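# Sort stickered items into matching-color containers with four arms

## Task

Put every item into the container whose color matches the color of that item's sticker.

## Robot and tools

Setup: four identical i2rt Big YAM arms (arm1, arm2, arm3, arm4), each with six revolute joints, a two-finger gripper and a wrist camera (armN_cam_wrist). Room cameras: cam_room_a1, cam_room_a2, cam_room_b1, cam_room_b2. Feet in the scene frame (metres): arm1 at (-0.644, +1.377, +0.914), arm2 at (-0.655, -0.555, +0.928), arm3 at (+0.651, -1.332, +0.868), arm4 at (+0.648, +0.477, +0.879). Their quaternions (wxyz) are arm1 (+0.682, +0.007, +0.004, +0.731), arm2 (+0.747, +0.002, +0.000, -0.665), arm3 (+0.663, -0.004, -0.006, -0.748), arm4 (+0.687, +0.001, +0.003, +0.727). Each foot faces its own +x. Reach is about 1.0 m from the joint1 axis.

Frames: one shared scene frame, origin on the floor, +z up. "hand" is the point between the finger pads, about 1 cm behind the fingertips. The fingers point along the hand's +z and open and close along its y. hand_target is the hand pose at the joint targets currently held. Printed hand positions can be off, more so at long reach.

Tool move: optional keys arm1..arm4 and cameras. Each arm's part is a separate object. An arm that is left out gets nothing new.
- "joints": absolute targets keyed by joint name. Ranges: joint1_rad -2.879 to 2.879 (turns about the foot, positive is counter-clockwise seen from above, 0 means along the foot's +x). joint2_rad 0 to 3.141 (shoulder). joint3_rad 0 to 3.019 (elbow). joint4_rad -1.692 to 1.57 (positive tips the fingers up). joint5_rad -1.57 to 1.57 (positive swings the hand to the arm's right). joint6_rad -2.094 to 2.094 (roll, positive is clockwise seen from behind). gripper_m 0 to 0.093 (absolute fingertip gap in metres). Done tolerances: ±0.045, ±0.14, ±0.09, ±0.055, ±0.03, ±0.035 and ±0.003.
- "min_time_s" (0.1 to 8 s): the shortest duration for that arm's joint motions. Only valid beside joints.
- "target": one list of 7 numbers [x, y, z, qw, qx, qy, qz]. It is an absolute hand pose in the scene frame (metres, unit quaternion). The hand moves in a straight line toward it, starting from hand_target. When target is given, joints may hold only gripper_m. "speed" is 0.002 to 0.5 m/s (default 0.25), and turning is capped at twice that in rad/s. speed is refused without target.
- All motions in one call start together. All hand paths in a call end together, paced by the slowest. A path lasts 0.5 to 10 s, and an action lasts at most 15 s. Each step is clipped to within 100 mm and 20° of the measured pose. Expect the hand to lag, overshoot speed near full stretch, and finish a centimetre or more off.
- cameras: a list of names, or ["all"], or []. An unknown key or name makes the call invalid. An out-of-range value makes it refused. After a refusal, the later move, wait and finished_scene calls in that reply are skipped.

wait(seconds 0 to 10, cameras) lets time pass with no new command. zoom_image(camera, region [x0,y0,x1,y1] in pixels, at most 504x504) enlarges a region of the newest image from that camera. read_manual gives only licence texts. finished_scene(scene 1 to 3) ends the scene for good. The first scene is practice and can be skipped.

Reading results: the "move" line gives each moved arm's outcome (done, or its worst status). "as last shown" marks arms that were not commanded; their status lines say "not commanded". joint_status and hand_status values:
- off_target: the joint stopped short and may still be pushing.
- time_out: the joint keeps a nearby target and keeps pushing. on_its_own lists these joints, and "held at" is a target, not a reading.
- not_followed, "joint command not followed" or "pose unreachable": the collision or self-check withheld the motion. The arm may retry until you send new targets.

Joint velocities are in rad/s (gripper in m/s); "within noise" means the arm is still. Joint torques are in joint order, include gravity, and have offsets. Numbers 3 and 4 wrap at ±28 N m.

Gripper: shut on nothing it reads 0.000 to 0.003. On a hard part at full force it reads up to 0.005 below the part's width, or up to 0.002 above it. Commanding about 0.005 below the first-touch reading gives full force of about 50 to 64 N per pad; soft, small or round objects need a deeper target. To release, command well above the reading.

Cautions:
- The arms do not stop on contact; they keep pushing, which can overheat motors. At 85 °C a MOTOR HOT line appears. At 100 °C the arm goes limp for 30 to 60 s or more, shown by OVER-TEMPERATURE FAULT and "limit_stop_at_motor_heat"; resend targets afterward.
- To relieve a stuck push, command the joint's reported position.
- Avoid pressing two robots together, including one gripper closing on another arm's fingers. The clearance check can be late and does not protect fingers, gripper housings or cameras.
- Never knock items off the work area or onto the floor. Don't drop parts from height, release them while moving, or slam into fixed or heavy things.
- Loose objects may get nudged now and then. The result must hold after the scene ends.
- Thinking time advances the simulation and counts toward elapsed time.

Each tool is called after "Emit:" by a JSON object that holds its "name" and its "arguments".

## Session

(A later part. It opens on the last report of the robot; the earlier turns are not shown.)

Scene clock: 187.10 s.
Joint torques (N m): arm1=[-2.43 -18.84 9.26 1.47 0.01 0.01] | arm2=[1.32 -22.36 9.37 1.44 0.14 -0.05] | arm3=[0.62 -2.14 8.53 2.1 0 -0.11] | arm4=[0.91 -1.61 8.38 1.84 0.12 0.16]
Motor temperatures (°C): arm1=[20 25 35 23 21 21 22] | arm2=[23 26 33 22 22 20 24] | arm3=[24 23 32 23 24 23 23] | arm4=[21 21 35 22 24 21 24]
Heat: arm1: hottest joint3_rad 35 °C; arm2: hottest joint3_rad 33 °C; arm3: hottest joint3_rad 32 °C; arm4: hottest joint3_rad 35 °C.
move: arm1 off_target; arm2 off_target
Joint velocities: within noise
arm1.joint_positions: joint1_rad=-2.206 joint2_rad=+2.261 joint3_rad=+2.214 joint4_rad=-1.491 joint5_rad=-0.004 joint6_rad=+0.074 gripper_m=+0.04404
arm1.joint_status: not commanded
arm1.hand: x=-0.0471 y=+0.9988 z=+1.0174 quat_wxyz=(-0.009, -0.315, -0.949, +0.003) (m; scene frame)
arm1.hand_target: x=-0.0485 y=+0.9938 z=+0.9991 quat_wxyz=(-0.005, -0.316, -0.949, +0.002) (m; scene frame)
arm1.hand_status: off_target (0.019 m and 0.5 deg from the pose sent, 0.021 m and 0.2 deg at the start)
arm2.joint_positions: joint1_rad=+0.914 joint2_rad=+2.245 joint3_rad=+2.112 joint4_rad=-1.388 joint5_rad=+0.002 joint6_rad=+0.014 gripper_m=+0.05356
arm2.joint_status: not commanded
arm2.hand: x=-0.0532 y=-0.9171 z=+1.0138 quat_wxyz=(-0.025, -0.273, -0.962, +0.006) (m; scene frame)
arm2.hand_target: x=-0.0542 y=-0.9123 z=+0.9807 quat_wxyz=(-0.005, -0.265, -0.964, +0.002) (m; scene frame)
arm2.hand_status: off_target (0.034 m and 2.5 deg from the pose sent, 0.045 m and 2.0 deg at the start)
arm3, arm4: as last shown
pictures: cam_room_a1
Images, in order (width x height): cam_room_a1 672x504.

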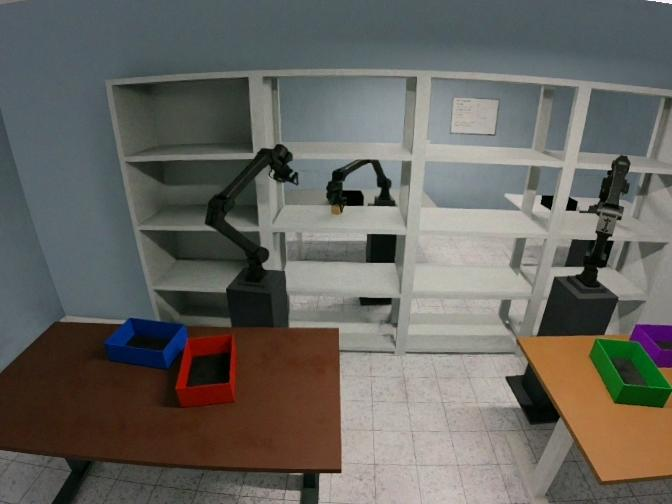

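Emit:
{"name": "move", "arguments": {"arm1": {"target": [-0.048, 0.9935, 1.015, 0.005, 0.3156, 0.9489, -0.002], "speed": 0.05}, "arm2": {"target": [-0.055, -0.912, 0.975, -0.012, 0.2651, 0.9642, 0.0035], "speed": 0.05}, "cameras": []}}

Emit:
{"name": "move", "arguments": {"arm1": {"joints": {"gripper_m": 0.093}}, "arm2": {"target": [-0.055, -0.912, 1.006, -0.012, 0.2651, 0.9642, 0.0035], "speed": 0.05}, "cameras": []}}

Emit:
{"name": "move", "arguments": {"arm1": {"target": [-0.05, 0.9965, 1.11, 0.0, 0.3156, 0.9489, 0.0], "speed": 0.15}, "arm4": {"joints": {"joint1_rad": 0.855, "joint2_rad": 0.977, "joint3_rad": 0.85, "joint4_rad": -0.612, "joint5_rad": 0, "joint6_rad": 0}, "min_time_s": 2}, "cameras": ["arm1_cam_wrist"]}}

Scene clock: 197.40 s.
Joint torques (N m): arm1=[-1.96 -19.6 12.38 -0.05 -0.01 -0.05] | arm2=[1.2 -20.19 11.79 0.02 0.05 -0.06] | arm3=[0.85 -2.08 8.49 2.13 0 -0.12] | arm4=[0.85 -1.49 8.43 1.78 0.15 0.16]
Motor temperatures (°C): arm1=[20 26 35 23 21 21 22] | arm2=[23 26 33 22 22 20 25] | arm3=[24 23 32 23 24 23 23] | arm4=[21 21 35 22 24 21 24]
Heat: arm1: hottest joint3_rad 35 °C; arm2: hottest joint3_rad 33 °C; arm3: hottest joint3_rad 32 °C; arm4: hottest joint3_rad 35 °C.
move: arm1 done; arm2 off_target
Joint velocities: within noise
arm1.joint_positions: joint1_rad=-2.206 joint2_rad=+2.261 joint3_rad=+2.214 joint4_rad=-1.492 joint5_rad=-0.004 joint6_rad=+0.074 gripper_m=+0.04404
arm1.joint_status: not commanded
arm1.hand: x=-0.0472 y=+0.9989 z=+1.0174 quat_wxyz=(-0.008, -0.315, -0.949, +0.003) (m; scene frame)
arm1.hand_target: x=-0.0482 y=+0.9935 z=+1.0149 quat_wxyz=(-0.005, -0.316, -0.949, +0.002) (m; scene frame)
arm1.hand_status: done (0.006 m and 0.4 deg from the pose sent, 0.006 m and 0.5 deg at the start)
arm2.joint_positions: joint1_rad=+0.914 joint2_rad=+2.246 joint3_rad=+2.112 joint4_rad=-1.393 joint5_rad=+0.002 joint6_rad=+0.014 gripper_m=+0.05356
arm2.joint_status: not commanded
arm2.hand: x=-0.0544 y=-0.9164 z=+1.0127 quat_wxyz=(-0.021, -0.273, -0.962, +0.005) (m; scene frame)
arm2.hand_target: x=-0.0564 y=-0.9112 z=+0.9758 quat_wxyz=(+0.012, -0.265, -0.964, -0.003) (m; scene frame)
arm2.hand_status: off_target (0.038 m and 4.0 deg from the pose sent, 0.039 m and 4.4 deg at the start)
arm3, arm4: as last shown
pictures: none
No camera images: "cameras" was empty.

Scene clock: 198.50 s.
Joint torques (N m): arm1=[-2.73 -19.31 12.26 0.32 -0.03 -0.04] | arm2=[1.2 -21.89 15.19 0.03 0.07 -0.04] | arm3=[0.67 -2.02 8.46 2.11 0 -0.1] | arm4=[0.91 -1.55 8.47 1.78 0.14 0.18]
Motor temperatures (°C): arm1=[20 26 35 23 21 21 22] | arm2=[23 26 33 22 22 20 25] | arm3=[24 23 32 23 24 23 23] | arm4=[21 21 35 22 24 21 24]
Heat: arm1: hottest joint3_rad 35 °C; arm2: hottest joint3_rad 33 °C; arm3: hottest joint3_rad 32 °C; arm4: hottest joint3_rad 35 °C.
move: arm1 done; arm2 off_target
Joint velocities: within noise
arm1.joint_positions: joint1_rad=-2.206 joint2_rad=+2.263 joint3_rad=+2.214 joint4_rad=-1.494 joint5_rad=-0.004 joint6_rad=+0.074 gripper_m=+0.09296
arm1.joint_status: all done
arm1.hand: x=-0.0478 y=+0.9992 z=+1.0158 quat_wxyz=(-0.006, -0.315, -0.949, +0.003) (m; scene frame)
arm1.hand_target: x=-0.0482 y=+0.9936 z=+1.0150 quat_wxyz=(-0.005, -0.316, -0.949, +0.002) (m; scene frame)
arm1.hand_status: not commanded
arm2.joint_positions: joint1_rad=+0.914 joint2_rad=+2.252 joint3_rad=+2.124 joint4_rad=-1.465 joint5_rad=+0.002 joint6_rad=+0.014 gripper_m=+0.05356
arm2.joint_status: not commanded
arm2.hand: x=-0.0667 y=-0.9090 z=+1.0138 quat_wxyz=(+0.010, -0.273, -0.962, -0.004) (m; scene frame)
arm2.hand_target: x=-0.0556 y=-0.9115 z=+1.0060 quat_wxyz=(+0.011, -0.265, -0.964, -0.003) (m; scene frame)
arm2.hand_status: off_target (0.014 m and 1.0 deg from the pose sent, 0.008 m and 4.1 deg at the start)
arm3, arm4: as last shown
pictures: none
No camera images: "cameras" was empty.

Scene clock: 200.97 s.
Joint torques (N m): arm1=[-2.73 -21.83 14.94 0.06 -0.03 -0.02] | arm2=[1.26 -21.83 15.17 0.05 0.06 -0.05] | arm3=[0.56 -2.02 8.53 2.14 0 -0.11] | arm4=[0.15 -5.25 9.8 1.94 0.12 0.16]
Motor temperatures (°C): arm1=[20 26 35 23 21 21 22] | arm2=[23 26 33 22 22 20 25] | arm3=[24 23 32 23 24 23 23] | arm4=[21 21 35 22 24 21 24]
Heat: arm1: hottest joint3_rad 35 °C; arm2: hottest joint3_rad 33 °C; arm3: hottest joint3_rad 32 °C; arm4: hottest joint3_rad 35 °C.
move: arm1 off_target; arm4 done
Joint velocities: within noise
arm1.joint_positions: joint1_rad=-2.206 joint2_rad=+2.259 joint3_rad=+2.374 joint4_rad=-1.686 joint5_rad=-0.004 joint6_rad=+0.074 gripper_m=+0.09296
arm1.joint_status: not commanded
arm1.hand: x=-0.0552 y=+1.0044 z=+1.0797 quat_wxyz=(+0.007, -0.315, -0.949, -0.001) (m; scene frame)
arm1.hand_target: x=-0.0515 y=+0.9974 z=+1.1096 quat_wxyz=(-0.021, -0.316, -0.949, +0.005) (m; scene frame)
arm1.hand_status: off_target (0.032 m and 0.8 deg from the pose sent, 0.094 m and 0.8 deg at the start; a joint's target at an end of its range on 58 of 74 steps)
arm2, arm3: as last shown
arm4.joint_positions: joint1_rad=+0.863 joint2_rad=+0.967 joint3_rad=+0.846 joint4_rad=-0.631 joint5_rad=-0.001 joint6_rad=-0.012 gripper_m=+0.09398
arm4.joint_status: all done
arm4.hand: x=+0.3127 y=+0.7349 z=+1.1455 quat_wxyz=(-0.127, +0.870, -0.289, -0.378) (m; scene frame)
arm4.hand_target: x=+0.3107 y=+0.7411 z=+1.1467 quat_wxyz=(-0.129, +0.865, -0.297, -0.384) (m; scene frame)
arm4.hand_status: not commanded
pictures: arm1_cam_wrist
Images, in order (width x height): arm1_cam_wrist 672x504.

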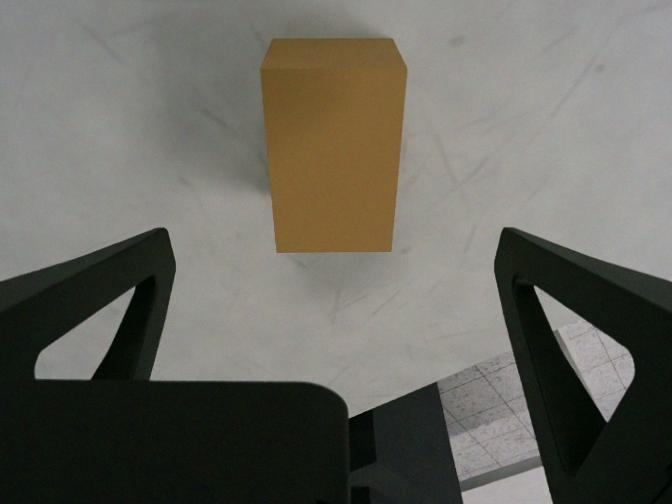

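Emit:
{"name": "move", "arguments": {"arm1": {"joints": {"joint1_rad": -2.206, "joint2_rad": 1.444, "joint3_rad": 1.345, "joint4_rad": -1.41, "joint5_rad": 0, "joint6_rad": 0.077}, "min_time_s": 2}, "arm2": {"target": [-0.0556, -0.9115, 0.992, -0.012, 0.2651, 0.9642, 0.0035], "speed": 0.05}, "cameras": []}}

Emit:
{"name": "move", "arguments": {"arm1": {"joints": {"joint1_rad": -2.206, "joint2_rad": 0.8, "joint3_rad": 1.5, "joint4_rad": -1.68}, "min_time_s": 2.5}, "arm2": {"joints": {"gripper_m": 0.093}}, "arm3": {"joints": {"joint1_rad": -1.975, "joint2_rad": 0.977, "joint3_rad": 0.85, "joint4_rad": -0.612, "joint5_rad": 0, "joint6_rad": 0}, "min_time_s": 2.5}, "arm4": {"target": [0.0206, 0.977, 1.115, -0.1212, 0.8764, -0.2927, -0.363], "speed": 0.15}, "cameras": []}}

Emit:
{"name": "move", "arguments": {"arm2": {"target": [-0.058, -0.912, 1.10, -0.005, 0.2651, 0.9642, 0.0]}, "arm4": {"target": [-0.062, 1.0375, 1.023, -0.1212, 0.8764, -0.2927, -0.363], "speed": 0.08}, "cameras": ["arm4_cam_wrist", "arm2_cam_wrist"]}}

Scene clock: 218.70 s.
Joint torques (N m): arm1=[-1.49 -10.34 10.73 0.81 0.11 0.05] | arm2=[1.26 -21.6 12.72 1.32 0.07 -0.05] | arm3=[0.73 -1.96 8.54 2.13 0 -0.11] | arm4=[0.56 -5.66 9.66 1.7 0.13 0.19]
Motor temperatures (°C): arm1=[20 26 35 23 21 21 22] | arm2=[23 28 34 22 22 20 25] | arm3=[24 23 31 23 24 23 23] | arm4=[21 22 35 22 24 21 24]
Heat: arm1: hottest joint3_rad 35 °C; arm2: hottest joint3_rad 34 °C; arm3: hottest joint3_rad 31 °C; arm4: hottest joint3_rad 35 °C.
move: arm1 done; arm2 off_target
Joint velocities: within noise
arm1.joint_positions: joint1_rad=-2.206 joint2_rad=+1.455 joint3_rad=+1.344 joint4_rad=-1.422 joint5_rad=-0.002 joint6_rad=+0.074 gripper_m=+0.09296
arm1.joint_status: all done
arm1.hand: x=-0.2737 y=+1.1434 z=+1.1319 quat_wxyz=(-0.011, -0.315, -0.949, +0.005) (m; scene frame)
arm1.hand_target: x=-0.2719 y=+1.1419 z=+1.1371 quat_wxyz=(-0.022, -0.316, -0.948, +0.009) (m; scene frame)
arm1.hand_status: not commanded
arm2.joint_positions: joint1_rad=+0.914 joint2_rad=+2.252 joint3_rad=+2.124 joint4_rad=-1.464 joint5_rad=+0.002 joint6_rad=+0.014 gripper_m=+0.05356
arm2.joint_status: not commanded
arm2.hand: x=-0.0665 y=-0.9091 z=+1.0135 quat_wxyz=(+0.010, -0.273, -0.962, -0.004) (m; scene frame)
arm2.hand_target: x=-0.0567 y=-0.9108 z=+0.9921 quat_wxyz=(+0.012, -0.265, -0.964, -0.003) (m; scene frame)
arm2.hand_status: off_target (0.024 m and 1.0 deg from the pose sent, 0.025 m and 1.0 deg at the start)
arm3.joint_positions: joint1_rad=-1.966 joint2_rad=+0.794 joint3_rad=+1.307 joint4_rad=-1.302 joint5_rad=+0.001 joint6_rad=+0.006 gripper_m=+0.09399
arm3.joint_status: not commanded
arm3.hand: x=+0.3790 y=-1.1709 z=+1.3246 quat_wxyz=(+0.090, -0.894, +0.241, +0.367) (m; scene frame)
arm3.hand_target: x=+0.3760 y=-1.1660 z=+1.3223 quat_wxyz=(+0.093, -0.893, +0.242, +0.368) (m; scene frame)
arm3.hand_status: not commanded
arm4: as last shown
pictures: none
No camera images: "cameras" was empty.

Scene clock: 221.83 s.
Joint torques (N m): arm1=[-1.73 1.49 13.71 0.96 0.11 0.06] | arm2=[1.32 -22.18 12.67 1.17 0.08 -0.05] | arm3=[0.73 -5.89 9.57 2.19 0.01 -0.11] | arm4=[0.09 -22.07 13.5 0.8 -0.04 -0.04]
Motor temperatures (°C): arm1=[20 26 36 23 21 21 22] | arm2=[23 28 34 22 22 20 25] | arm3=[24 23 31 23 24 23 23] | arm4=[21 22 36 22 24 21 24]
Heat: arm1: hottest joint3_rad 36 °C; arm2: hottest joint3_rad 34 °C; arm3: hottest joint3_rad 31 °C; arm4: hottest joint3_rad 36 °C.
move: arm1 done; arm2 done; arm3 done; arm4 off_target
Joint velocities: within noise
arm1.joint_positions: joint1_rad=-2.206 joint2_rad=+0.796 joint3_rad=+1.453 joint4_rad=-1.672 joint5_rad=-0.002 joint6_rad=+0.074 gripper_m=+0.09296
arm1.joint_status: all done
arm1.hand: x=-0.4348 y=+1.2477 z=+1.3816 quat_wxyz=(-0.259, -0.302, -0.915, +0.067) (m; scene frame)
arm1.hand_target: x=-0.4364 y=+1.2485 z=+1.4001 quat_wxyz=(-0.275, -0.302, -0.910, +0.072) (m; scene frame)
arm1.hand_status: not commanded
arm2.joint_positions: joint1_rad=+0.914 joint2_rad=+2.258 joint3_rad=+2.124 joint4_rad=-1.461 joint5_rad=+0.002 joint6_rad=+0.014 gripper_m=+0.09292
arm2.joint_status: all done
arm2.hand: x=-0.0661 y=-0.9093 z=+1.0092 quat_wxyz=(+0.011, -0.273, -0.962, -0.004) (m; scene frame)
arm2.hand_target: x=-0.0566 y=-0.9108 z=+0.9923 quat_wxyz=(+0.012, -0.265, -0.964, -0.003) (m; scene frame)
arm2.hand_status: not commanded
arm3.joint_positions: joint1_rad=-1.966 joint2_rad=+0.969 joint3_rad=+0.855 joint4_rad=-0.629 joint5_rad=+0.001 joint6_rad=+0.006 gripper_m=+0.09399
arm3.joint_status: all done
arm3.hand: x=+0.2806 y=-1.1176 z=+1.1337 quat_wxyz=(+0.096, -0.886, +0.239, +0.387) (m; scene frame)
arm3.hand_target: x=+0.2800 y=-1.1128 z=+1.1313 quat_wxyz=(+0.099, -0.884, +0.240, +0.388) (m; scene frame)
arm3.hand_status: not commanded
arm4.joint_positions: joint1_rad=+0.848 joint2_rad=+1.989 joint3_rad=+1.868 joint4_rad=-0.686 joint5_rad=-0.013 joint6_rad=-0.014 gripper_m=+0.09398
arm4.joint_status: not commanded
arm4.hand: x=+0.0278 y=+0.9639 z=+1.1040 quat_wxyz=(-0.116, +0.879, -0.296, -0.355) (m; scene frame)
arm4.hand_target: x=+0.0214 y=+0.9764 z=+1.1149 quat_wxyz=(-0.121, +0.876, -0.293, -0.364) (m; scene frame)
arm4.hand_status: off_target (0.019 m and 1.2 deg from the pose sent, 0.381 m and 2.1 deg at the start)
pictures: none
No camera images: "cameras" was empty.

Scene clock: 224.43 s.
Joint torques (N m): arm1=[-1.38 1.61 13.72 0.96 0.1 0.08] | arm2=[1.2 -25.58 15.06 0.06 0.16 -0.05] | arm3=[0.73 -5.83 9.54 2.19 0 -0.11] | arm4=[0.5 -26.52 13.41 0.59 0.08 -0.02]
Motor temperatures (°C): arm1=[20 26 36 23 21 21 22] | arm2=[23 27 34 22 22 20 24] | arm3=[24 23 31 23 24 23 23] | arm4=[21 22 37 22 24 21 24]
Heat: arm1: hottest joint3_rad 36 °C; arm2: hottest joint3_rad 34 °C; arm3: hottest joint3_rad 31 °C; arm4: hottest joint3_rad 37 °C.
move: arm2 off_target; arm4 off_target
Joint velocities: within noise
arm1, arm3: as last shown
arm2.joint_positions: joint1_rad=+0.914 joint2_rad=+2.258 joint3_rad=+2.317 joint4_rad=-1.670 joint5_rad=+0.003 joint6_rad=+0.014 gripper_m=+0.09292
arm2.joint_status: not commanded
arm2.hand: x=-0.0675 y=-0.9090 z=+1.0827 quat_wxyz=(+0.020, -0.273, -0.962, -0.006) (m; scene frame)
arm2.hand_target: x=-0.0588 y=-0.9115 z=+1.1001 quat_wxyz=(+0.002, -0.265, -0.964, +0.001) (m; scene frame)
arm2.hand_status: off_target (0.020 m and 2.1 deg from the pose sent, 0.091 m and 1.3 deg at the start; a joint's target at an end of its range on 26 of 78 steps)
arm4.joint_positions: joint1_rad=+0.848 joint2_rad=+2.368 joint3_rad=+2.293 joint4_rad=-0.724 joint5_rad=-0.013 joint6_rad=-0.014 gripper_m=+0.09398
arm4.joint_status: not commanded
arm4.hand: x=-0.0556 y=+1.0288 z=+1.0205 quat_wxyz=(-0.118, +0.878, -0.295, -0.358) (m; scene frame)
arm4.hand_target: x=-0.0613 y=+1.0369 z=+1.0229 quat_wxyz=(-0.121, +0.876, -0.293, -0.364) (m; scene frame)
arm4.hand_status: off_target (0.011 m and 0.7 deg from the pose sent, 0.142 m and 1.2 deg at the start)
pictures: arm2_cam_wrist, arm4_cam_wrist
Images, in order (width x height): arm2_cam_wrist 672x504, arm4_cam_wrist 672x504.

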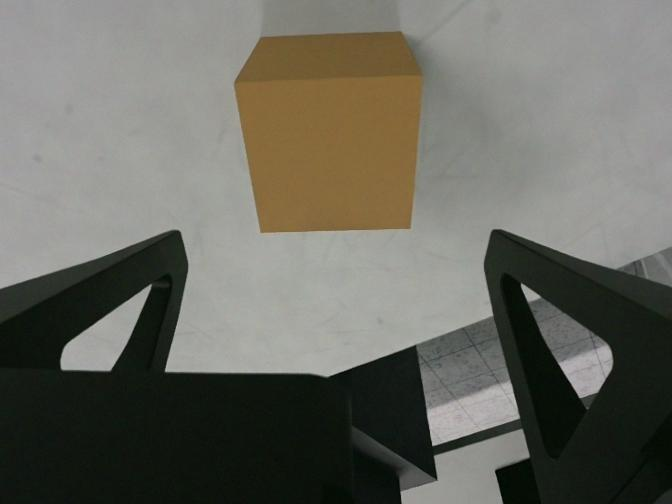

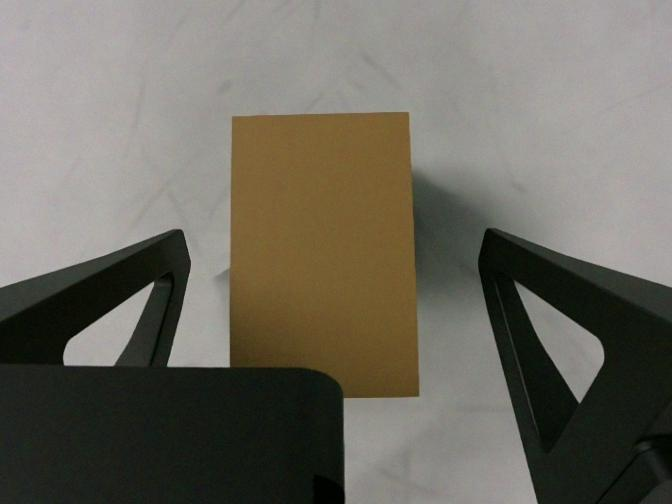

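Emit:
{"name": "move", "arguments": {"arm2": {"joints": {"joint1_rad": 0.918, "joint2_rad": 1.45, "joint3_rad": 1.287, "joint4_rad": -1.375, "joint5_rad": 0, "joint6_rad": 0}, "min_time_s": 2}, "arm4": {"joints": {"gripper_m": 0.03}}, "cameras": ["arm4_cam_wrist"]}}

Emit:
{"name": "move", "arguments": {"arm2": {"joints": {"joint1_rad": 0.918, "joint2_rad": 0.8, "joint3_rad": 1.5, "joint4_rad": -1.68}, "min_time_s": 2.5}, "arm3": {"target": [-0.023, -0.951, 1.153, -0.0742, 0.9254, -0.2505, -0.2741], "speed": 0.15}, "arm4": {"target": [-0.060, 1.036, 1.08, -0.1212, 0.8764, -0.2927, -0.363], "speed": 0.1}, "cameras": ["arm3_cam_wrist"]}}

Scene clock: 249.53 s.
Joint torques (N m): arm1=[-1.44 1.49 13.59 0.91 0.1 0.09] | arm2=[1.14 -14.33 9.57 1.32 -0.14 -0.07] | arm3=[0.67 -5.83 9.59 2.17 -0.01 -0.12] | arm4=[0.5 -27.4 13.41 0.64 0.06 -0.01]
Motor temperatures (°C): arm1=[20 25 37 23 21 21 22] | arm2=[23 27 37 22 22 20 24] | arm3=[24 23 31 23 24 23 23] | arm4=[21 25 38 22 24 21 25]
Heat: arm1: hottest joint3_rad 37 °C; arm2: hottest joint3_rad 37 °C; arm3: hottest joint3_rad 31 °C; arm4: hottest joint3_rad 38 °C.
move: arm2 done; arm4 off_target
Joint velocities: within noise
arm1, arm3: as last shown
arm2.joint_positions: joint1_rad=+0.914 joint2_rad=+1.456 joint3_rad=+1.299 joint4_rad=-1.389 joint5_rad=+0.003 joint6_rad=+0.014 gripper_m=+0.09292
arm2.joint_status: all done
arm2.hand: x=-0.2877 y=-0.7773 z=+1.1350 quat_wxyz=(-0.012, -0.273, -0.962, +0.003) (m; scene frame)
arm2.hand_target: x=-0.2873 y=-0.7751 z=+1.1329 quat_wxyz=(-0.016, -0.265, -0.964, +0.002) (m; scene frame)
arm2.hand_status: not commanded
arm4.joint_positions: joint1_rad=+0.848 joint2_rad=+2.368 joint3_rad=+2.293 joint4_rad=-0.724 joint5_rad=-0.013 joint6_rad=-0.014 gripper_m=+0.04445
arm4.joint_status: gripper_m off_target (ended at +0.04447, target +0.03000)
arm4.hand: x=-0.0556 y=+1.0289 z=+1.0207 quat_wxyz=(-0.118, +0.878, -0.295, -0.359) (m; scene frame)
arm4.hand_target: x=-0.0613 y=+1.0370 z=+1.0229 quat_wxyz=(-0.122, +0.876, -0.293, -0.364) (m; scene frame)
arm4.hand_status: not commanded
pictures: arm4_cam_wrist
Images, in order (width x height): arm4_cam_wrist 672x504.

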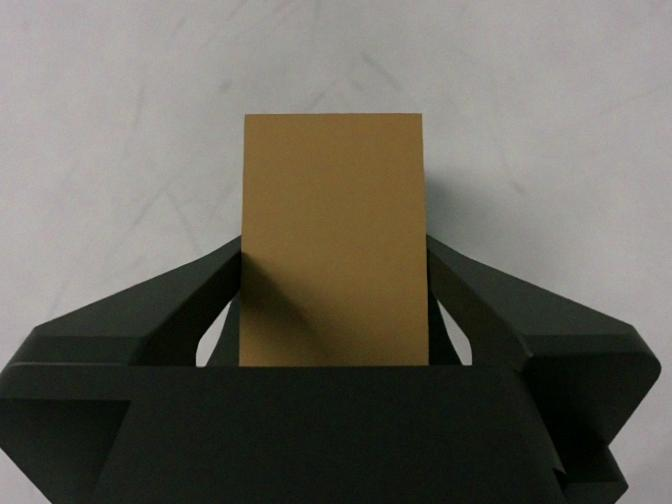

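Scene clock: 252.70 s.
Joint torques (N m): arm1=[-1.9 0.91 13.6 0.84 0.11 0.04] | arm2=[1.03 -1.79 13.22 1.29 -0.13 -0.07] | arm3=[2.32 -23.3 14.54 0.7 0.13 0.01] | arm4=[0.79 -27.63 13.85 0.69 0.08 -0.02]
Motor temperatures (°C): arm1=[20 25 37 23 21 21 22] | arm2=[23 27 37 22 22 20 24] | arm3=[24 23 31 23 24 23 23] | arm4=[21 25 39 22 24 21 25]
Heat: arm1: hottest joint3_rad 37 °C; arm2: hottest joint3_rad 37 °C; arm3: hottest joint3_rad 31 °C; arm4: hottest joint3_rad 39 °C.
move: arm2 done; arm3 off_target; arm4 off_target
Joint velocities: within noise
arm1: as last shown
arm2.joint_positions: joint1_rad=+0.914 joint2_rad=+0.797 joint3_rad=+1.456 joint4_rad=-1.667 joint5_rad=+0.003 joint6_rad=+0.014 gripper_m=+0.09292
arm2.joint_status: all done
arm2.hand: x=-0.4504 y=-0.6810 z=+1.4012 quat_wxyz=(-0.268, -0.264, -0.924, +0.072) (m; scene frame)
arm2.hand_target: x=-0.4524 y=-0.6783 z=+1.4178 quat_wxyz=(-0.281, -0.254, -0.922, +0.075) (m; scene frame)
arm2.hand_status: not commanded
arm3.joint_positions: joint1_rad=-1.966 joint2_rad=+2.036 joint3_rad=+2.159 joint4_rad=-1.144 joint5_rad=+0.020 joint6_rad=+0.007 gripper_m=+0.09399
arm3.joint_status: not commanded
arm3.hand: x=-0.0097 y=-0.9491 z=+1.1352 quat_wxyz=(+0.071, -0.930, +0.253, +0.258) (m; scene frame)
arm3.hand_target: x=-0.0220 y=-0.9517 z=+1.1529 quat_wxyz=(+0.074, -0.925, +0.250, +0.275) (m; scene frame)
arm3.hand_status: off_target (0.022 m and 2.0 deg from the pose sent, 0.347 m and 14.0 deg at the start)
arm4.joint_positions: joint1_rad=+0.848 joint2_rad=+2.368 joint3_rad=+2.426 joint4_rad=-0.869 joint5_rad=-0.013 joint6_rad=-0.014 gripper_m=+0.04445
arm4.joint_status: not commanded
arm4.hand: x=-0.0540 y=+1.0280 z=+1.0692 quat_wxyz=(-0.116, +0.880, -0.296, -0.353) (m; scene frame)
arm4.hand_target: x=-0.0592 y=+1.0354 z=+1.0801 quat_wxyz=(-0.122, +0.876, -0.293, -0.364) (m; scene frame)
arm4.hand_status: off_target (0.015 m and 1.4 deg from the pose sent, 0.060 m and 0.7 deg at the start)
pictures: arm3_cam_wrist
Images, in order (width x height): arm3_cam_wrist 672x504.

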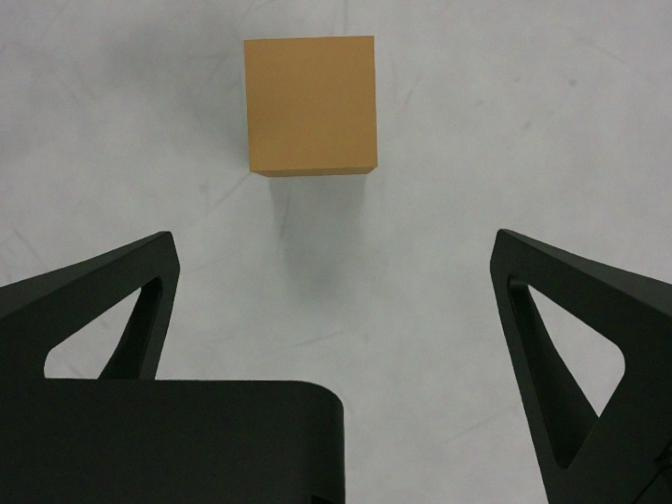

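Emit:
{"name": "move", "arguments": {"arm3": {"target": [-0.0867, -0.9336, 1.047, -0.0742, 0.9254, -0.2505, -0.2741], "speed": 0.1}, "arm4": {"target": [0.31, 0.7334, 1.16, -0.1212, 0.8764, -0.2927, -0.363], "speed": 0.22}, "cameras": ["arm3_cam_wrist"]}}

Emit:
{"name": "move", "arguments": {"arm4": {"joints": {"joint1_rad": -1.149, "joint2_rad": 1.652, "joint3_rad": 0.768, "joint4_rad": 0.134, "joint5_rad": 0, "joint6_rad": 0}, "min_time_s": 4}, "cameras": ["arm4_cam_wrist", "cam_room_a2"]}}

Scene clock: 270.47 s.
Joint torques (N m): arm1=[-1.49 1.32 13.93 0.88 0.1 0.07] | arm2=[1.08 -1.67 13.24 1.31 -0.13 -0.08] | arm3=[2.61 -25.58 14.53 1.59 0.14 0.02] | arm4=[1.08 -6.48 9.78 0.75 0.2 0.17]
Motor temperatures (°C): arm1=[20 25 37 23 21 21 22] | arm2=[23 27 36 22 22 20 23] | arm3=[24 25 34 23 24 23 23] | arm4=[21 27 42 22 24 21 25]
Heat: arm1: hottest joint3_rad 37 °C; arm2: hottest joint3_rad 36 °C; arm3: hottest joint3_rad 34 °C; arm4: hottest joint3_rad 42 °C.
move: arm3 off_target; arm4 done
Joint velocities: within noise
arm1, arm2: as last shown
arm3.joint_positions: joint1_rad=-1.950 joint2_rad=+2.247 joint3_rad=+2.247 joint4_rad=-1.040 joint5_rad=+0.031 joint6_rad=+0.023 gripper_m=+0.09399
arm3.joint_status: not commanded
arm3.hand: x=-0.0656 y=-0.9315 z=+1.0311 quat_wxyz=(+0.070, -0.932, +0.255, +0.249) (m; scene frame)
arm3.hand_target: x=-0.0850 y=-0.9345 z=+1.0472 quat_wxyz=(+0.074, -0.925, +0.251, +0.275) (m; scene frame)
arm3.hand_status: off_target (0.027 m and 3.0 deg from the pose sent, 0.118 m and 2.0 deg at the start)
arm4.joint_positions: joint1_rad=+0.865 joint2_rad=+0.978 joint3_rad=+0.907 joint4_rad=-0.705 joint5_rad=+0.003 joint6_rad=-0.014 gripper_m=+0.04445
arm4.joint_status: not commanded
arm4.hand: x=+0.3115 y=+0.7358 z=+1.1618 quat_wxyz=(-0.125, +0.875, -0.289, -0.367) (m; scene frame)
arm4.hand_target: x=+0.3101 y=+0.7335 z=+1.1601 quat_wxyz=(-0.121, +0.876, -0.293, -0.363) (m; scene frame)
arm4.hand_status: done (0.003 m and 0.8 deg from the pose sent, 0.477 m and 1.4 deg at the start)
pictures: arm3_cam_wrist
Images, in order (width x height): arm3_cam_wrist 672x504.

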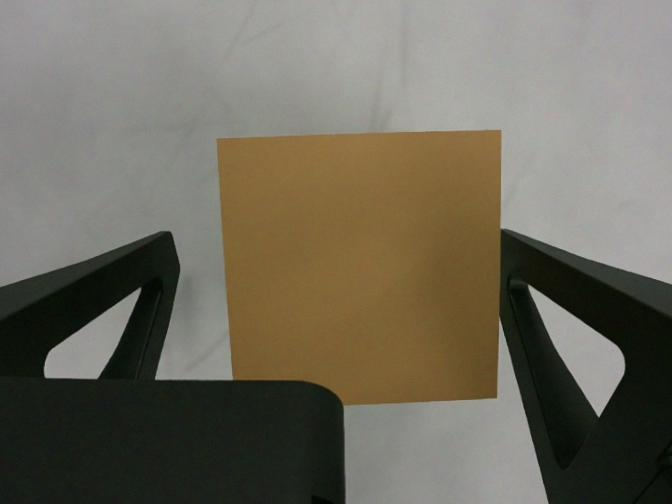

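Scene clock: 275.03 s.
Joint torques (N m): arm1=[-1.85 1.67 13.75 1.03 0.06 0.08] | arm2=[1.08 -1.67 13.26 1.35 -0.13 -0.07] | arm3=[2.61 -25.58 14.53 1.57 0.15 0.03] | arm4=[1.38 -12.57 6.43 2 -0.05 0.14]
Motor temperatures (°C): arm1=[20 25 37 23 21 21 22] | arm2=[23 27 36 22 22 20 23] | arm3=[24 25 34 23 24 23 23] | arm4=[21 26 41 22 24 21 26]
Heat: arm1: hottest joint3_rad 37 °C; arm2: hottest joint3_rad 36 °C; arm3: hottest joint3_rad 34 °C; arm4: hottest joint3_rad 41 °C.
move: arm4 done
Joint velocities: within noise
arm1, arm2, arm3: as last shown
arm4.joint_positions: joint1_rad=-1.156 joint2_rad=+1.636 joint3_rad=+0.766 joint4_rad=+0.113 joint5_rad=+0.003 joint6_rad=-0.012 gripper_m=+0.04448
arm4.joint_status: all done
arm4.hand: x=+1.1305 y=+0.7222 z=+0.9175 quat_wxyz=(-0.383, +0.220, -0.893, -0.088) (m; scene frame)
arm4.hand_target: x=+1.1310 y=+0.7274 z=+0.9137 quat_wxyz=(-0.385, +0.218, -0.892, -0.094) (m; scene frame)
arm4.hand_status: not commanded
pictures: arm4_cam_wrist, cam_room_a2
Images, in order (width x height): arm4_cam_wrist 672x504, cam_room_a2 672x504.

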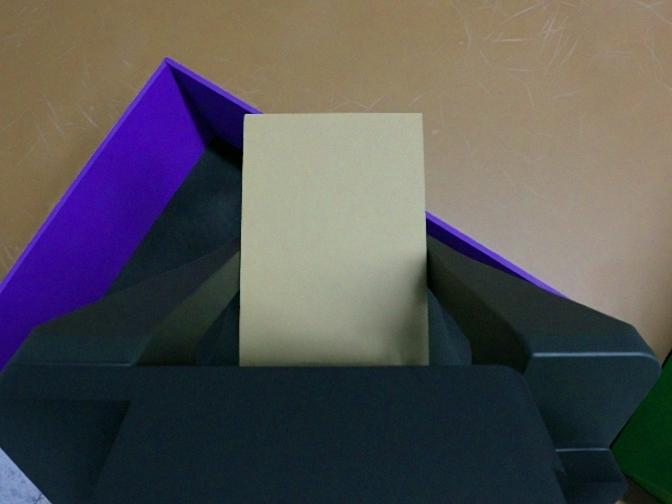

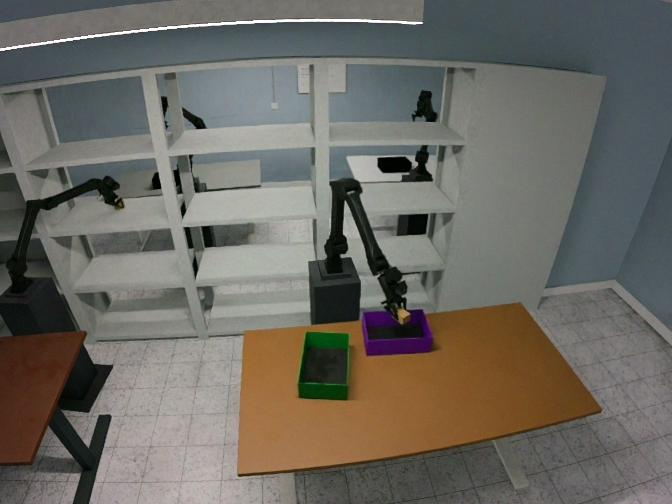

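Emit:
{"name": "move", "arguments": {"arm3": {"joints": {"gripper_m": 0.04}}, "cameras": ["arm3_cam_wrist"]}}

Emit:
{"name": "move", "arguments": {"arm3": {"target": [-0.084, -0.934, 1.105, -0.0742, 0.9254, -0.2505, -0.2741], "speed": 0.08}, "arm4": {"target": [1.131, 0.7274, 0.765, 0.3658, -0.2162, 0.9009, 0.0879], "speed": 0.12}, "cameras": ["arm4_cam_wrist"]}}

Emit:
{"name": "move", "arguments": {"arm3": {"target": [0.2815, -1.1128, 1.17, -0.0742, 0.9254, -0.2505, -0.2741], "speed": 0.22}, "arm4": {"target": [1.131, 0.7274, 0.735, 0.3658, -0.2162, 0.9009, 0.0879], "speed": 0.05}, "cameras": ["arm3_cam_wrist", "arm4_cam_wrist"]}}

Scene clock: 301.53 s.
Joint torques (N m): arm1=[-1.79 2.32 13.59 0.96 0.11 0.05] | arm2=[1.03 -1.61 13.26 1.33 -0.14 -0.08] | arm3=[2.67 -25.52 14.58 1.54 0.11 0.02] | arm4=[1.2 -12.75 6.54 1.84 -0.02 0.13]
Motor temperatures (°C): arm1=[20 24 38 23 21 21 22] | arm2=[23 26 36 22 22 20 23] | arm3=[24 27 34 23 24 23 23] | arm4=[21 26 37 22 24 21 26]
Heat: arm1: hottest joint3_rad 38 °C; arm2: hottest joint3_rad 36 °C; arm3: hottest joint3_rad 34 °C; arm4: hottest joint3_rad 37 °C.
move: arm3 off_target
Joint velocities: within noise
arm1, arm2, arm4: as last shown
arm3.joint_positions: joint1_rad=-1.949 joint2_rad=+2.247 joint3_rad=+2.247 joint4_rad=-1.039 joint5_rad=+0.031 joint6_rad=+0.024 gripper_m=+0.05293
arm3.joint_status: gripper_m off_target (ended at +0.05297, target +0.04000)
arm3.hand: x=-0.0657 y=-0.9316 z=+1.0312 quat_wxyz=(+0.070, -0.931, +0.255, +0.250) (m; scene frame)
arm3.hand_target: x=-0.0851 y=-0.9346 z=+1.0473 quat_wxyz=(+0.074, -0.925, +0.251, +0.275) (m; scene frame)
arm3.hand_status: not commanded
pictures: arm3_cam_wrist
Images, in order (width x height): arm3_cam_wrist 672x504.

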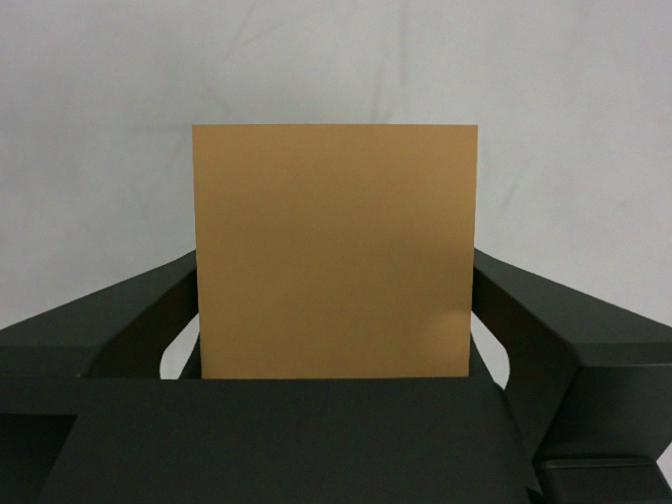

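Scene clock: 303.50 s.
Joint torques (N m): arm1=[-1.67 1.49 13.67 0.92 0.09 0.1] | arm2=[1.14 -1.61 13.24 1.32 -0.14 -0.06] | arm3=[2.49 -26.17 14.76 0.77 0.1 0] | arm4=[1.2 -15.62 5.03 1.66 0.17 0.19]
Motor temperatures (°C): arm1=[20 24 38 23 21 21 22] | arm2=[23 26 36 22 22 20 23] | arm3=[24 27 34 23 24 23 23] | arm4=[21 25 37 22 24 21 26]
Heat: arm1: hottest joint3_rad 38 °C; arm2: hottest joint3_rad 36 °C; arm3: hottest joint3_rad 34 °C; arm4: hottest joint3_rad 37 °C.
move: arm3 off_target; arm4 off_target
Joint velocities: within noise
arm1, arm2: as last shown
arm3.joint_positions: joint1_rad=-1.949 joint2_rad=+2.270 joint3_rad=+2.435 joint4_rad=-1.189 joint5_rad=+0.031 joint6_rad=+0.024 gripper_m=+0.05299
arm3.joint_status: not commanded
arm3.hand: x=-0.0692 y=-0.9290 z=+1.0888 quat_wxyz=(+0.072, -0.929, +0.255, +0.257) (m; scene frame)
arm3.hand_target: x=-0.0828 y=-0.9347 z=+1.1051 quat_wxyz=(+0.074, -0.925, +0.250, +0.275) (m; scene frame)
arm3.hand_status: off_target (0.023 m and 2.1 deg from the pose sent, 0.076 m and 3.0 deg at the start)
arm4.joint_positions: joint1_rad=-1.155 joint2_rad=+2.052 joint3_rad=+0.759 joint4_rad=+0.465 joint5_rad=+0.003 joint6_rad=-0.006 gripper_m=+0.04448
arm4.joint_status: not commanded
arm4.hand: x=+1.1194 y=+0.7171 z=+0.7605 quat_wxyz=(-0.351, +0.221, -0.906, -0.082) (m; scene frame)
arm4.hand_target: x=+1.1305 y=+0.7273 z=+0.7654 quat_wxyz=(-0.366, +0.216, -0.901, -0.088) (m; scene frame)
arm4.hand_status: off_target (0.016 m and 2.0 deg from the pose sent, 0.153 m and 2.2 deg at the start)
pictures: arm4_cam_wrist
Images, in order (width x height): arm4_cam_wrist 672x504.

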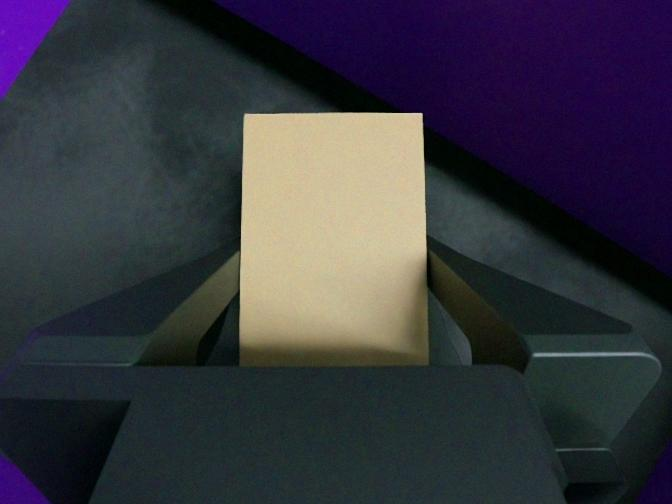

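Scene clock: 305.93 s.
Joint torques (N m): arm1=[-1.79 1.67 13.75 1.05 0.1 0.05] | arm2=[1.03 -1.67 13.26 1.28 -0.14 -0.07] | arm3=[0.38 -7.82 9.44 0.94 -0.08 -0.13] | arm4=[1.14 -14.1 4.44 1.62 0.2 0.16]
Motor temperatures (°C): arm1=[20 24 38 23 21 21 22] | arm2=[23 26 36 22 22 20 23] | arm3=[24 27 34 23 24 23 23] | arm4=[21 25 36 22 24 21 26]
Heat: arm1: hottest joint3_rad 38 °C; arm2: hottest joint3_rad 36 °C; arm3: hottest joint3_rad 34 °C; arm4: hottest joint3_rad 36 °C.
move: arm3 done; arm4 off_target
Joint velocities: within noise
arm1.joint_positions: joint1_rad=-2.206 joint2_rad=+0.796 joint3_rad=+1.453 joint4_rad=-1.672 joint5_rad=-0.002 joint6_rad=+0.074 gripper_m=+0.09296
arm1.joint_status: not commanded
arm1.hand: x=-0.4348 y=+1.2477 z=+1.3816 quat_wxyz=(-0.259, -0.302, -0.915, +0.067) (m; scene frame)
arm1.hand_target: x=-0.4364 y=+1.2485 z=+1.4001 quat_wxyz=(-0.275, -0.302, -0.910, +0.072) (m; scene frame)
arm1.hand_status: not commanded
arm2: as last shown
arm3.joint_positions: joint1_rad=-1.954 joint2_rad=+1.090 joint3_rad=+1.136 joint4_rad=-1.021 joint5_rad=+0.017 joint6_rad=+0.009 gripper_m=+0.05300
arm3.joint_status: not commanded
arm3.hand: x=+0.2779 y=-1.1178 z=+1.1740 quat_wxyz=(+0.074, -0.925, +0.247, +0.280) (m; scene frame)
arm3.hand_target: x=+0.2815 y=-1.1130 z=+1.1701 quat_wxyz=(+0.074, -0.926, +0.251, +0.274) (m; scene frame)
arm3.hand_status: done (0.007 m and 0.8 deg from the pose sent, 0.404 m and 2.1 deg at the start)
arm4.joint_positions: joint1_rad=-1.155 joint2_rad=+2.123 joint3_rad=+0.782 joint4_rad=+0.541 joint5_rad=+0.003 joint6_rad=-0.006 gripper_m=+0.04448
arm4.joint_status: not commanded
arm4.hand: x=+1.1267 y=+0.7208 z=+0.7433 quat_wxyz=(-0.363, +0.219, -0.901, -0.085) (m; scene frame)
arm4.hand_target: x=+1.1305 y=+0.7272 z=+0.7351 quat_wxyz=(-0.366, +0.216, -0.901, -0.088) (m; scene frame)
arm4.hand_status: off_target (0.011 m and 0.6 deg from the pose sent, 0.030 m and 2.0 deg at the start)
pictures: arm3_cam_wrist, arm4_cam_wrist
Images, in order (width x height): arm3_cam_wrist 672x504, arm4_cam_wrist 672x504.

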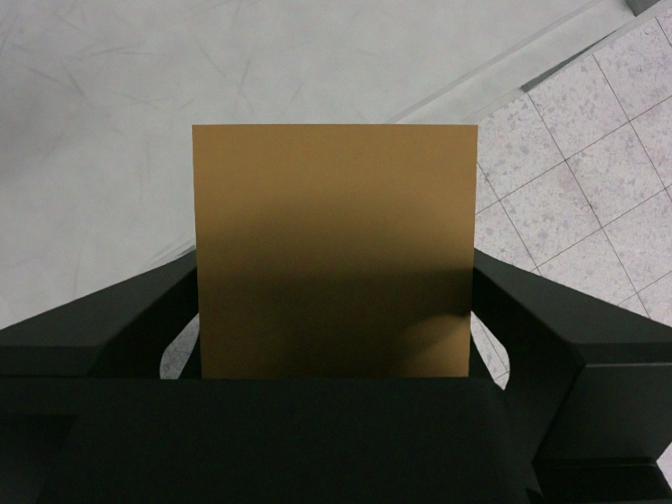

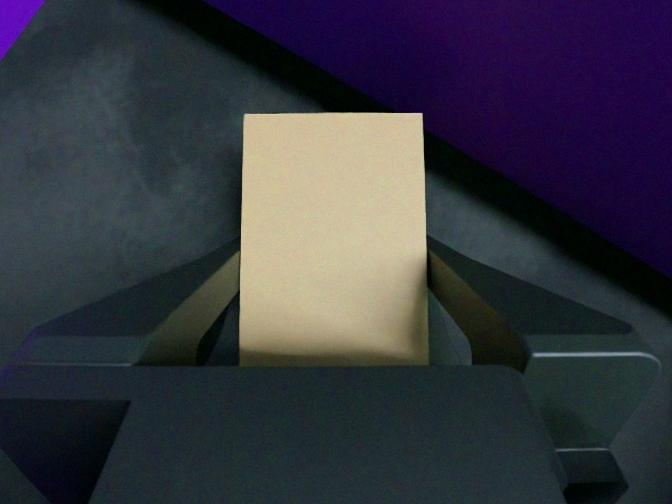

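Emit:
{"name": "move", "arguments": {"arm3": {"joints": {"joint1_rad": -1.954, "joint2_rad": 0.8, "joint3_rad": 1.35, "joint4_rad": -1.5, "joint5_rad": 0, "joint6_rad": 0}, "min_time_s": 1.8}, "arm4": {"joints": {"gripper_m": 0.09}}, "cameras": ["arm4_cam_wrist"]}}

Emit:
{"name": "move", "arguments": {"arm3": {"joints": {"joint1_rad": -0.3}, "min_time_s": 2.2}, "arm4": {"target": [1.04, 0.681, 0.90, 0.3658, -0.2162, 0.9009, 0.0879], "speed": 0.15}, "cameras": ["arm4_cam_wrist"]}}

Emit:
{"name": "move", "arguments": {"arm3": {"joints": {"joint1_rad": 0.953, "joint2_rad": 1.945, "joint3_rad": 1.469, "joint4_rad": -0.519, "joint5_rad": 0, "joint6_rad": 0}, "min_time_s": 3}, "cameras": ["arm3_cam_wrist", "cam_room_a1"]}}

Scene clock: 321.83 s.
Joint torques (N m): arm1=[-1.26 1.26 13.61 0.96 0.08 0.07] | arm2=[1.08 -1.61 13.26 1.33 -0.14 -0.07] | arm3=[1.32 -2.43 13.2 0.84 -0.08 -0.13] | arm4=[1.26 -14.97 4.37 1.68 0.19 0.16]
Motor temperatures (°C): arm1=[20 24 38 23 21 21 22] | arm2=[23 26 36 22 22 20 23] | arm3=[24 26 33 23 24 23 24] | arm4=[21 25 35 22 24 21 26]
Heat: arm1: hottest joint3_rad 38 °C; arm2: hottest joint3_rad 36 °C; arm3: hottest joint3_rad 33 °C; arm4: hottest joint3_rad 35 °C.
move: arm3 done; arm4 done
Joint velocities: within noise
arm1, arm2: as last shown
arm3.joint_positions: joint1_rad=-1.954 joint2_rad=+0.800 joint3_rad=+1.298 joint4_rad=-1.494 joint5_rad=+0.003 joint6_rad=+0.007 gripper_m=+0.05300
arm3.joint_status: all done
arm3.hand: x=+0.4083 y=-1.1911 z=+1.2892 quat_wxyz=(+0.065, -0.928, +0.245, +0.272) (m; scene frame)
arm3.hand_target: x=+0.4084 y=-1.1915 z=+1.3128 quat_wxyz=(+0.070, -0.923, +0.239, +0.294) (m; scene frame)
arm3.hand_status: not commanded
arm4.joint_positions: joint1_rad=-1.155 joint2_rad=+2.129 joint3_rad=+0.782 joint4_rad=+0.542 joint5_rad=+0.003 joint6_rad=-0.005 gripper_m=+0.08991
arm4.joint_status: all done
arm4.hand: x=+1.1252 y=+0.7201 z=+0.7401 quat_wxyz=(-0.361, +0.219, -0.903, -0.084) (m; scene frame)
arm4.hand_target: x=+1.1306 y=+0.7272 z=+0.7353 quat_wxyz=(-0.366, +0.216, -0.901, -0.088) (m; scene frame)
arm4.hand_status: not commanded
pictures: arm4_cam_wrist
Images, in order (width x height): arm4_cam_wrist 672x504.

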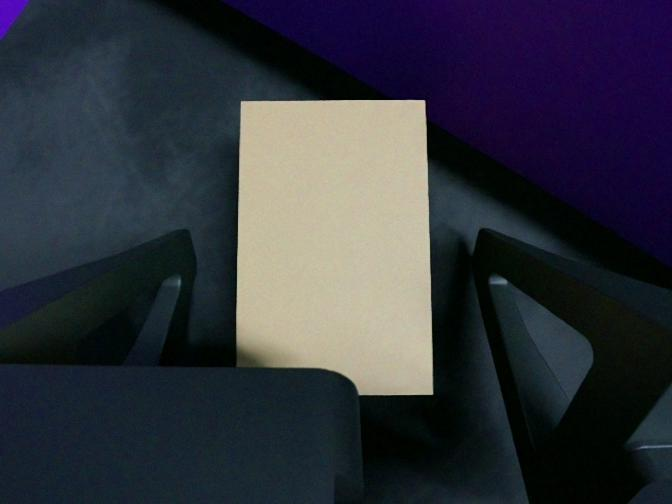

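Scene clock: 324.37 s.
Joint torques (N m): arm1=[-1.44 1.2 13.61 0.96 0.09 0.04] | arm2=[1.14 -1.55 13.23 1.31 -0.15 -0.08] | arm3=[2.02 -1.96 13.12 0.9 0.05 -0.11] | arm4=[1.38 -10.64 5.68 0.8 0.22 0.18]
Motor temperatures (°C): arm1=[20 24 38 23 21 21 22] | arm2=[23 26 36 22 22 20 23] | arm3=[24 26 34 23 24 23 24] | arm4=[21 25 34 22 24 21 26]
Heat: arm1: hottest joint3_rad 38 °C; arm2: hottest joint3_rad 36 °C; arm3: hottest joint3_rad 34 °C; arm4: hottest joint3_rad 34 °C.
move: arm3 done; arm4 done
Joint velocities: within noise
arm1, arm2: as last shown
arm3.joint_positions: joint1_rad=-0.310 joint2_rad=+0.800 joint3_rad=+1.298 joint4_rad=-1.494 joint5_rad=-0.001 joint6_rad=+0.007 gripper_m=+0.05301
arm3.joint_status: all done
arm3.hand: x=+0.5345 y=-1.5775 z=+1.2947 quat_wxyz=(-0.160, -0.808, -0.513, +0.241) (m; scene frame)
arm3.hand_target: x=+0.5370 y=-1.5777 z=+1.3183 quat_wxyz=(-0.172, -0.798, -0.516, +0.260) (m; scene frame)
arm3.hand_status: not commanded
arm4.joint_positions: joint1_rad=-1.153 joint2_rad=+1.467 joint3_rad=+0.504 joint4_rad=+0.183 joint5_rad=+0.004 joint6_rad=-0.004 gripper_m=+0.08991
arm4.joint_status: not commanded
arm4.hand: x=+1.0441 y=+0.6797 z=+0.9027 quat_wxyz=(-0.373, +0.219, -0.898, -0.087) (m; scene frame)
arm4.hand_target: x=+1.0401 y=+0.6810 z=+0.9000 quat_wxyz=(-0.366, +0.216, -0.901, -0.088) (m; scene frame)
arm4.hand_status: done (0.005 m and 0.9 deg from the pose sent, 0.185 m and 0.9 deg at the start)
pictures: arm4_cam_wrist
Images, in order (width x height): arm4_cam_wrist 672x504.

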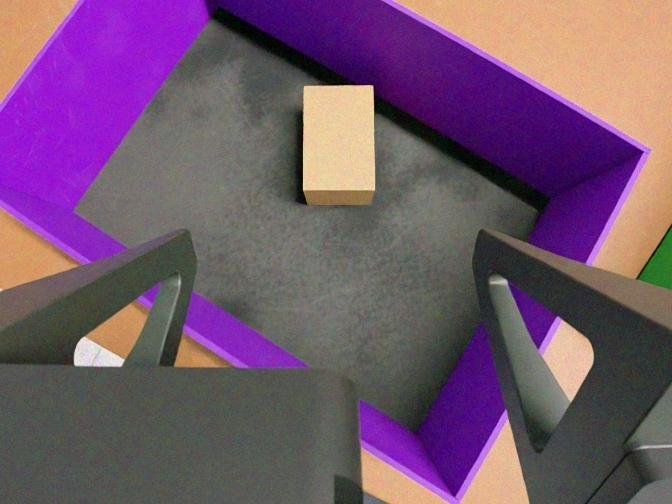

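Scene clock: 327.93 s.
Joint torques (N m): arm1=[-1.73 1.38 13.65 0.99 0.12 0.02] | arm2=[1.03 -1.67 13.26 1.32 -0.14 -0.08] | arm3=[0.5 -21.66 12.83 1.74 0.05 -0.11] | arm4=[1.9 -10.11 5.61 0.73 0.2 0.18]
Motor temperatures (°C): arm1=[20 24 38 23 21 21 22] | arm2=[23 25 36 22 22 20 23] | arm3=[24 26 34 23 24 23 24] | arm4=[21 25 34 22 24 21 26]
Heat: arm1: hottest joint3_rad 38 °C; arm2: hottest joint3_rad 36 °C; arm3: hottest joint3_rad 34 °C; arm4: hottest joint3_rad 34 °C.
move: arm3 done
Joint velocities: within noise
arm1, arm4: as last shown
arm2.joint_positions: joint1_rad=+0.914 joint2_rad=+0.797 joint3_rad=+1.456 joint4_rad=-1.667 joint5_rad=+0.003 joint6_rad=+0.014 gripper_m=+0.09292
arm2.joint_status: not commanded
arm2.hand: x=-0.4504 y=-0.6810 z=+1.4012 quat_wxyz=(-0.268, -0.264, -0.924, +0.072) (m; scene frame)
arm2.hand_target: x=-0.4524 y=-0.6783 z=+1.4178 quat_wxyz=(-0.281, -0.254, -0.922, +0.075) (m; scene frame)
arm2.hand_status: not commanded
arm3.joint_positions: joint1_rad=+0.962 joint2_rad=+1.949 joint3_rad=+1.416 joint4_rad=-0.536 joint5_rad=-0.001 joint6_rad=+0.006 gripper_m=+0.05303
arm3.joint_status: all done
arm3.hand: x=+1.1523 y=-1.7798 z=+0.9196 quat_wxyz=(-0.235, -0.347, -0.903, +0.094) (m; scene frame)
arm3.hand_target: x=+1.1665 y=-1.8008 z=+0.9494 quat_wxyz=(-0.267, -0.344, -0.893, +0.108) (m; scene frame)
arm3.hand_status: not commanded
pictures: arm3_cam_wrist, cam_room_a1
Images, in order (width x height): arm3_cam_wrist 672x504, cam_room_a1 672x504.

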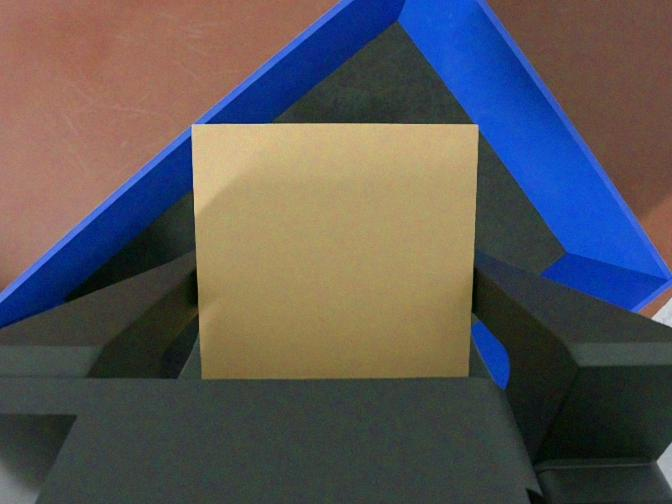

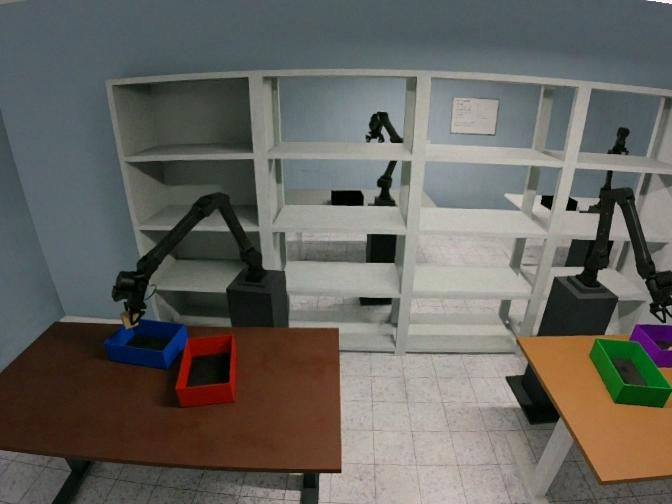

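Emit:
{"name": "move", "arguments": {"arm3": {"target": [1.158, -1.790, 0.785, 0.2496, 0.3437, 0.9002, -0.0953], "speed": 0.12}, "cameras": ["arm3_cam_wrist"]}}

Emit:
{"name": "move", "arguments": {"arm3": {"target": [1.158, -1.790, 0.758, 0.2496, 0.3437, 0.9002, -0.0953], "speed": 0.05}, "cameras": ["arm3_cam_wrist"]}}

Scene clock: 349.33 s.
Joint torques (N m): arm1=[-1.61 1.73 13.74 0.88 0.1 0.03] | arm2=[0.91 -1.73 13.24 1.26 -0.14 -0.07] | arm3=[0.56 -21.95 6.91 1.72 -0.07 -0.11] | arm4=[1.44 -9.76 5.68 0.81 0.2 0.13]
Motor temperatures (°C): arm1=[20 24 38 23 21 21 22] | arm2=[23 25 36 22 22 20 23] | arm3=[24 26 34 23 24 23 24] | arm4=[21 25 33 22 24 21 25]
Heat: arm1: hottest joint3_rad 38 °C; arm2: hottest joint3_rad 36 °C; arm3: hottest joint3_rad 34 °C; arm4: hottest joint3_rad 33 °C.
move: arm3 done
Joint velocities: within noise
arm1, arm2, arm4: as last shown
arm3.joint_positions: joint1_rad=+0.962 joint2_rad=+2.175 joint3_rad=+1.368 joint4_rad=-0.244 joint5_rad=-0.009 joint6_rad=+0.006 gripper_m=+0.05303
arm3.joint_status: not commanded
arm3.hand: x=+1.1589 y=-1.7855 z=+0.7866 quat_wxyz=(-0.245, -0.345, -0.901, +0.093) (m; scene frame)
arm3.hand_target: x=+1.1579 y=-1.7900 z=+0.7850 quat_wxyz=(-0.249, -0.344, -0.900, +0.095) (m; scene frame)
arm3.hand_status: done (0.005 m and 0.6 deg from the pose sent, 0.135 m and 1.7 deg at the start)
pictures: arm3_cam_wrist
Images, in order (width x height): arm3_cam_wrist 672x504.

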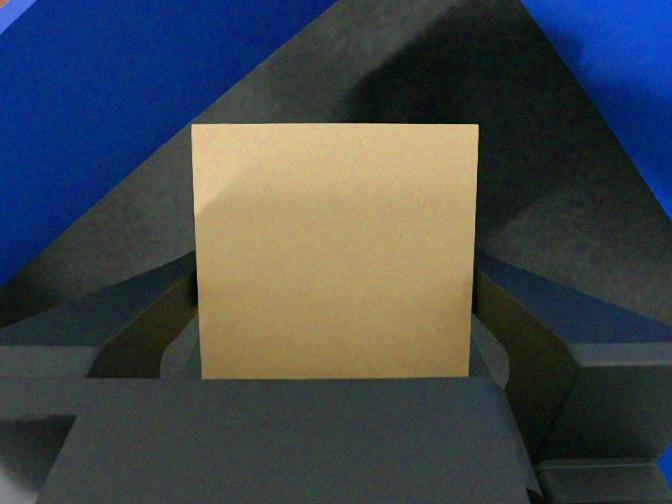

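Scene clock: 350.53 s.
Joint torques (N m): arm1=[-1.61 1.96 13.6 0.94 0.11 0.01] | arm2=[0.97 -1.67 13.24 1.28 -0.14 -0.07] | arm3=[0.62 -21.54 6.76 1.78 -0.06 -0.11] | arm4=[1.55 -10.34 5.57 0.77 0.19 0.21]
Motor temperatures (°C): arm1=[20 24 38 23 21 21 22] | arm2=[23 25 36 22 22 20 23] | arm3=[24 26 34 23 24 23 24] | arm4=[21 25 32 22 24 21 25]
Heat: arm1: hottest joint3_rad 38 °C; arm2: hottest joint3_rad 36 °C; arm3: hottest joint3_rad 34 °C; arm4: hottest joint3_rad 32 °C.
move: arm3 done
Joint velocities: within noise
arm1, arm2, arm4: as last shown
arm3.joint_positions: joint1_rad=+0.962 joint2_rad=+2.223 joint3_rad=+1.368 joint4_rad=-0.195 joint5_rad=-0.009 joint6_rad=+0.006 gripper_m=+0.05303
arm3.joint_status: not commanded
arm3.hand: x=+1.1586 y=-1.7855 z=+0.7613 quat_wxyz=(-0.245, -0.345, -0.901, +0.093) (m; scene frame)
arm3.hand_target: x=+1.1578 y=-1.7899 z=+0.7580 quat_wxyz=(-0.249, -0.344, -0.900, +0.095) (m; scene frame)
arm3.hand_status: done (0.006 m and 0.6 deg from the pose sent, 0.029 m and 0.6 deg at the start)
pictures: arm3_cam_wrist
Images, in order (width x height): arm3_cam_wrist 672x504.

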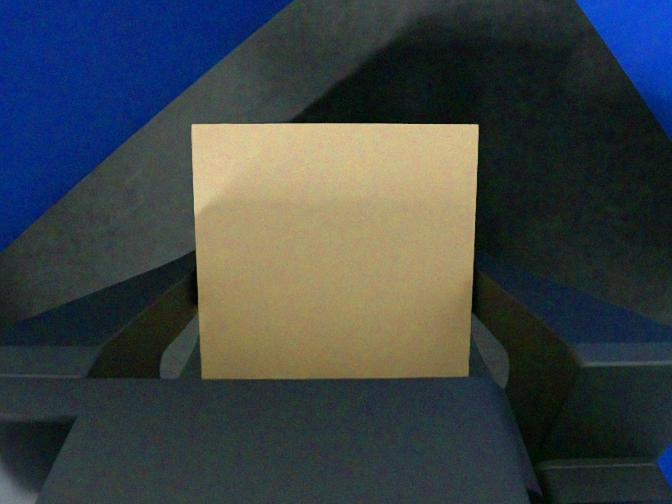

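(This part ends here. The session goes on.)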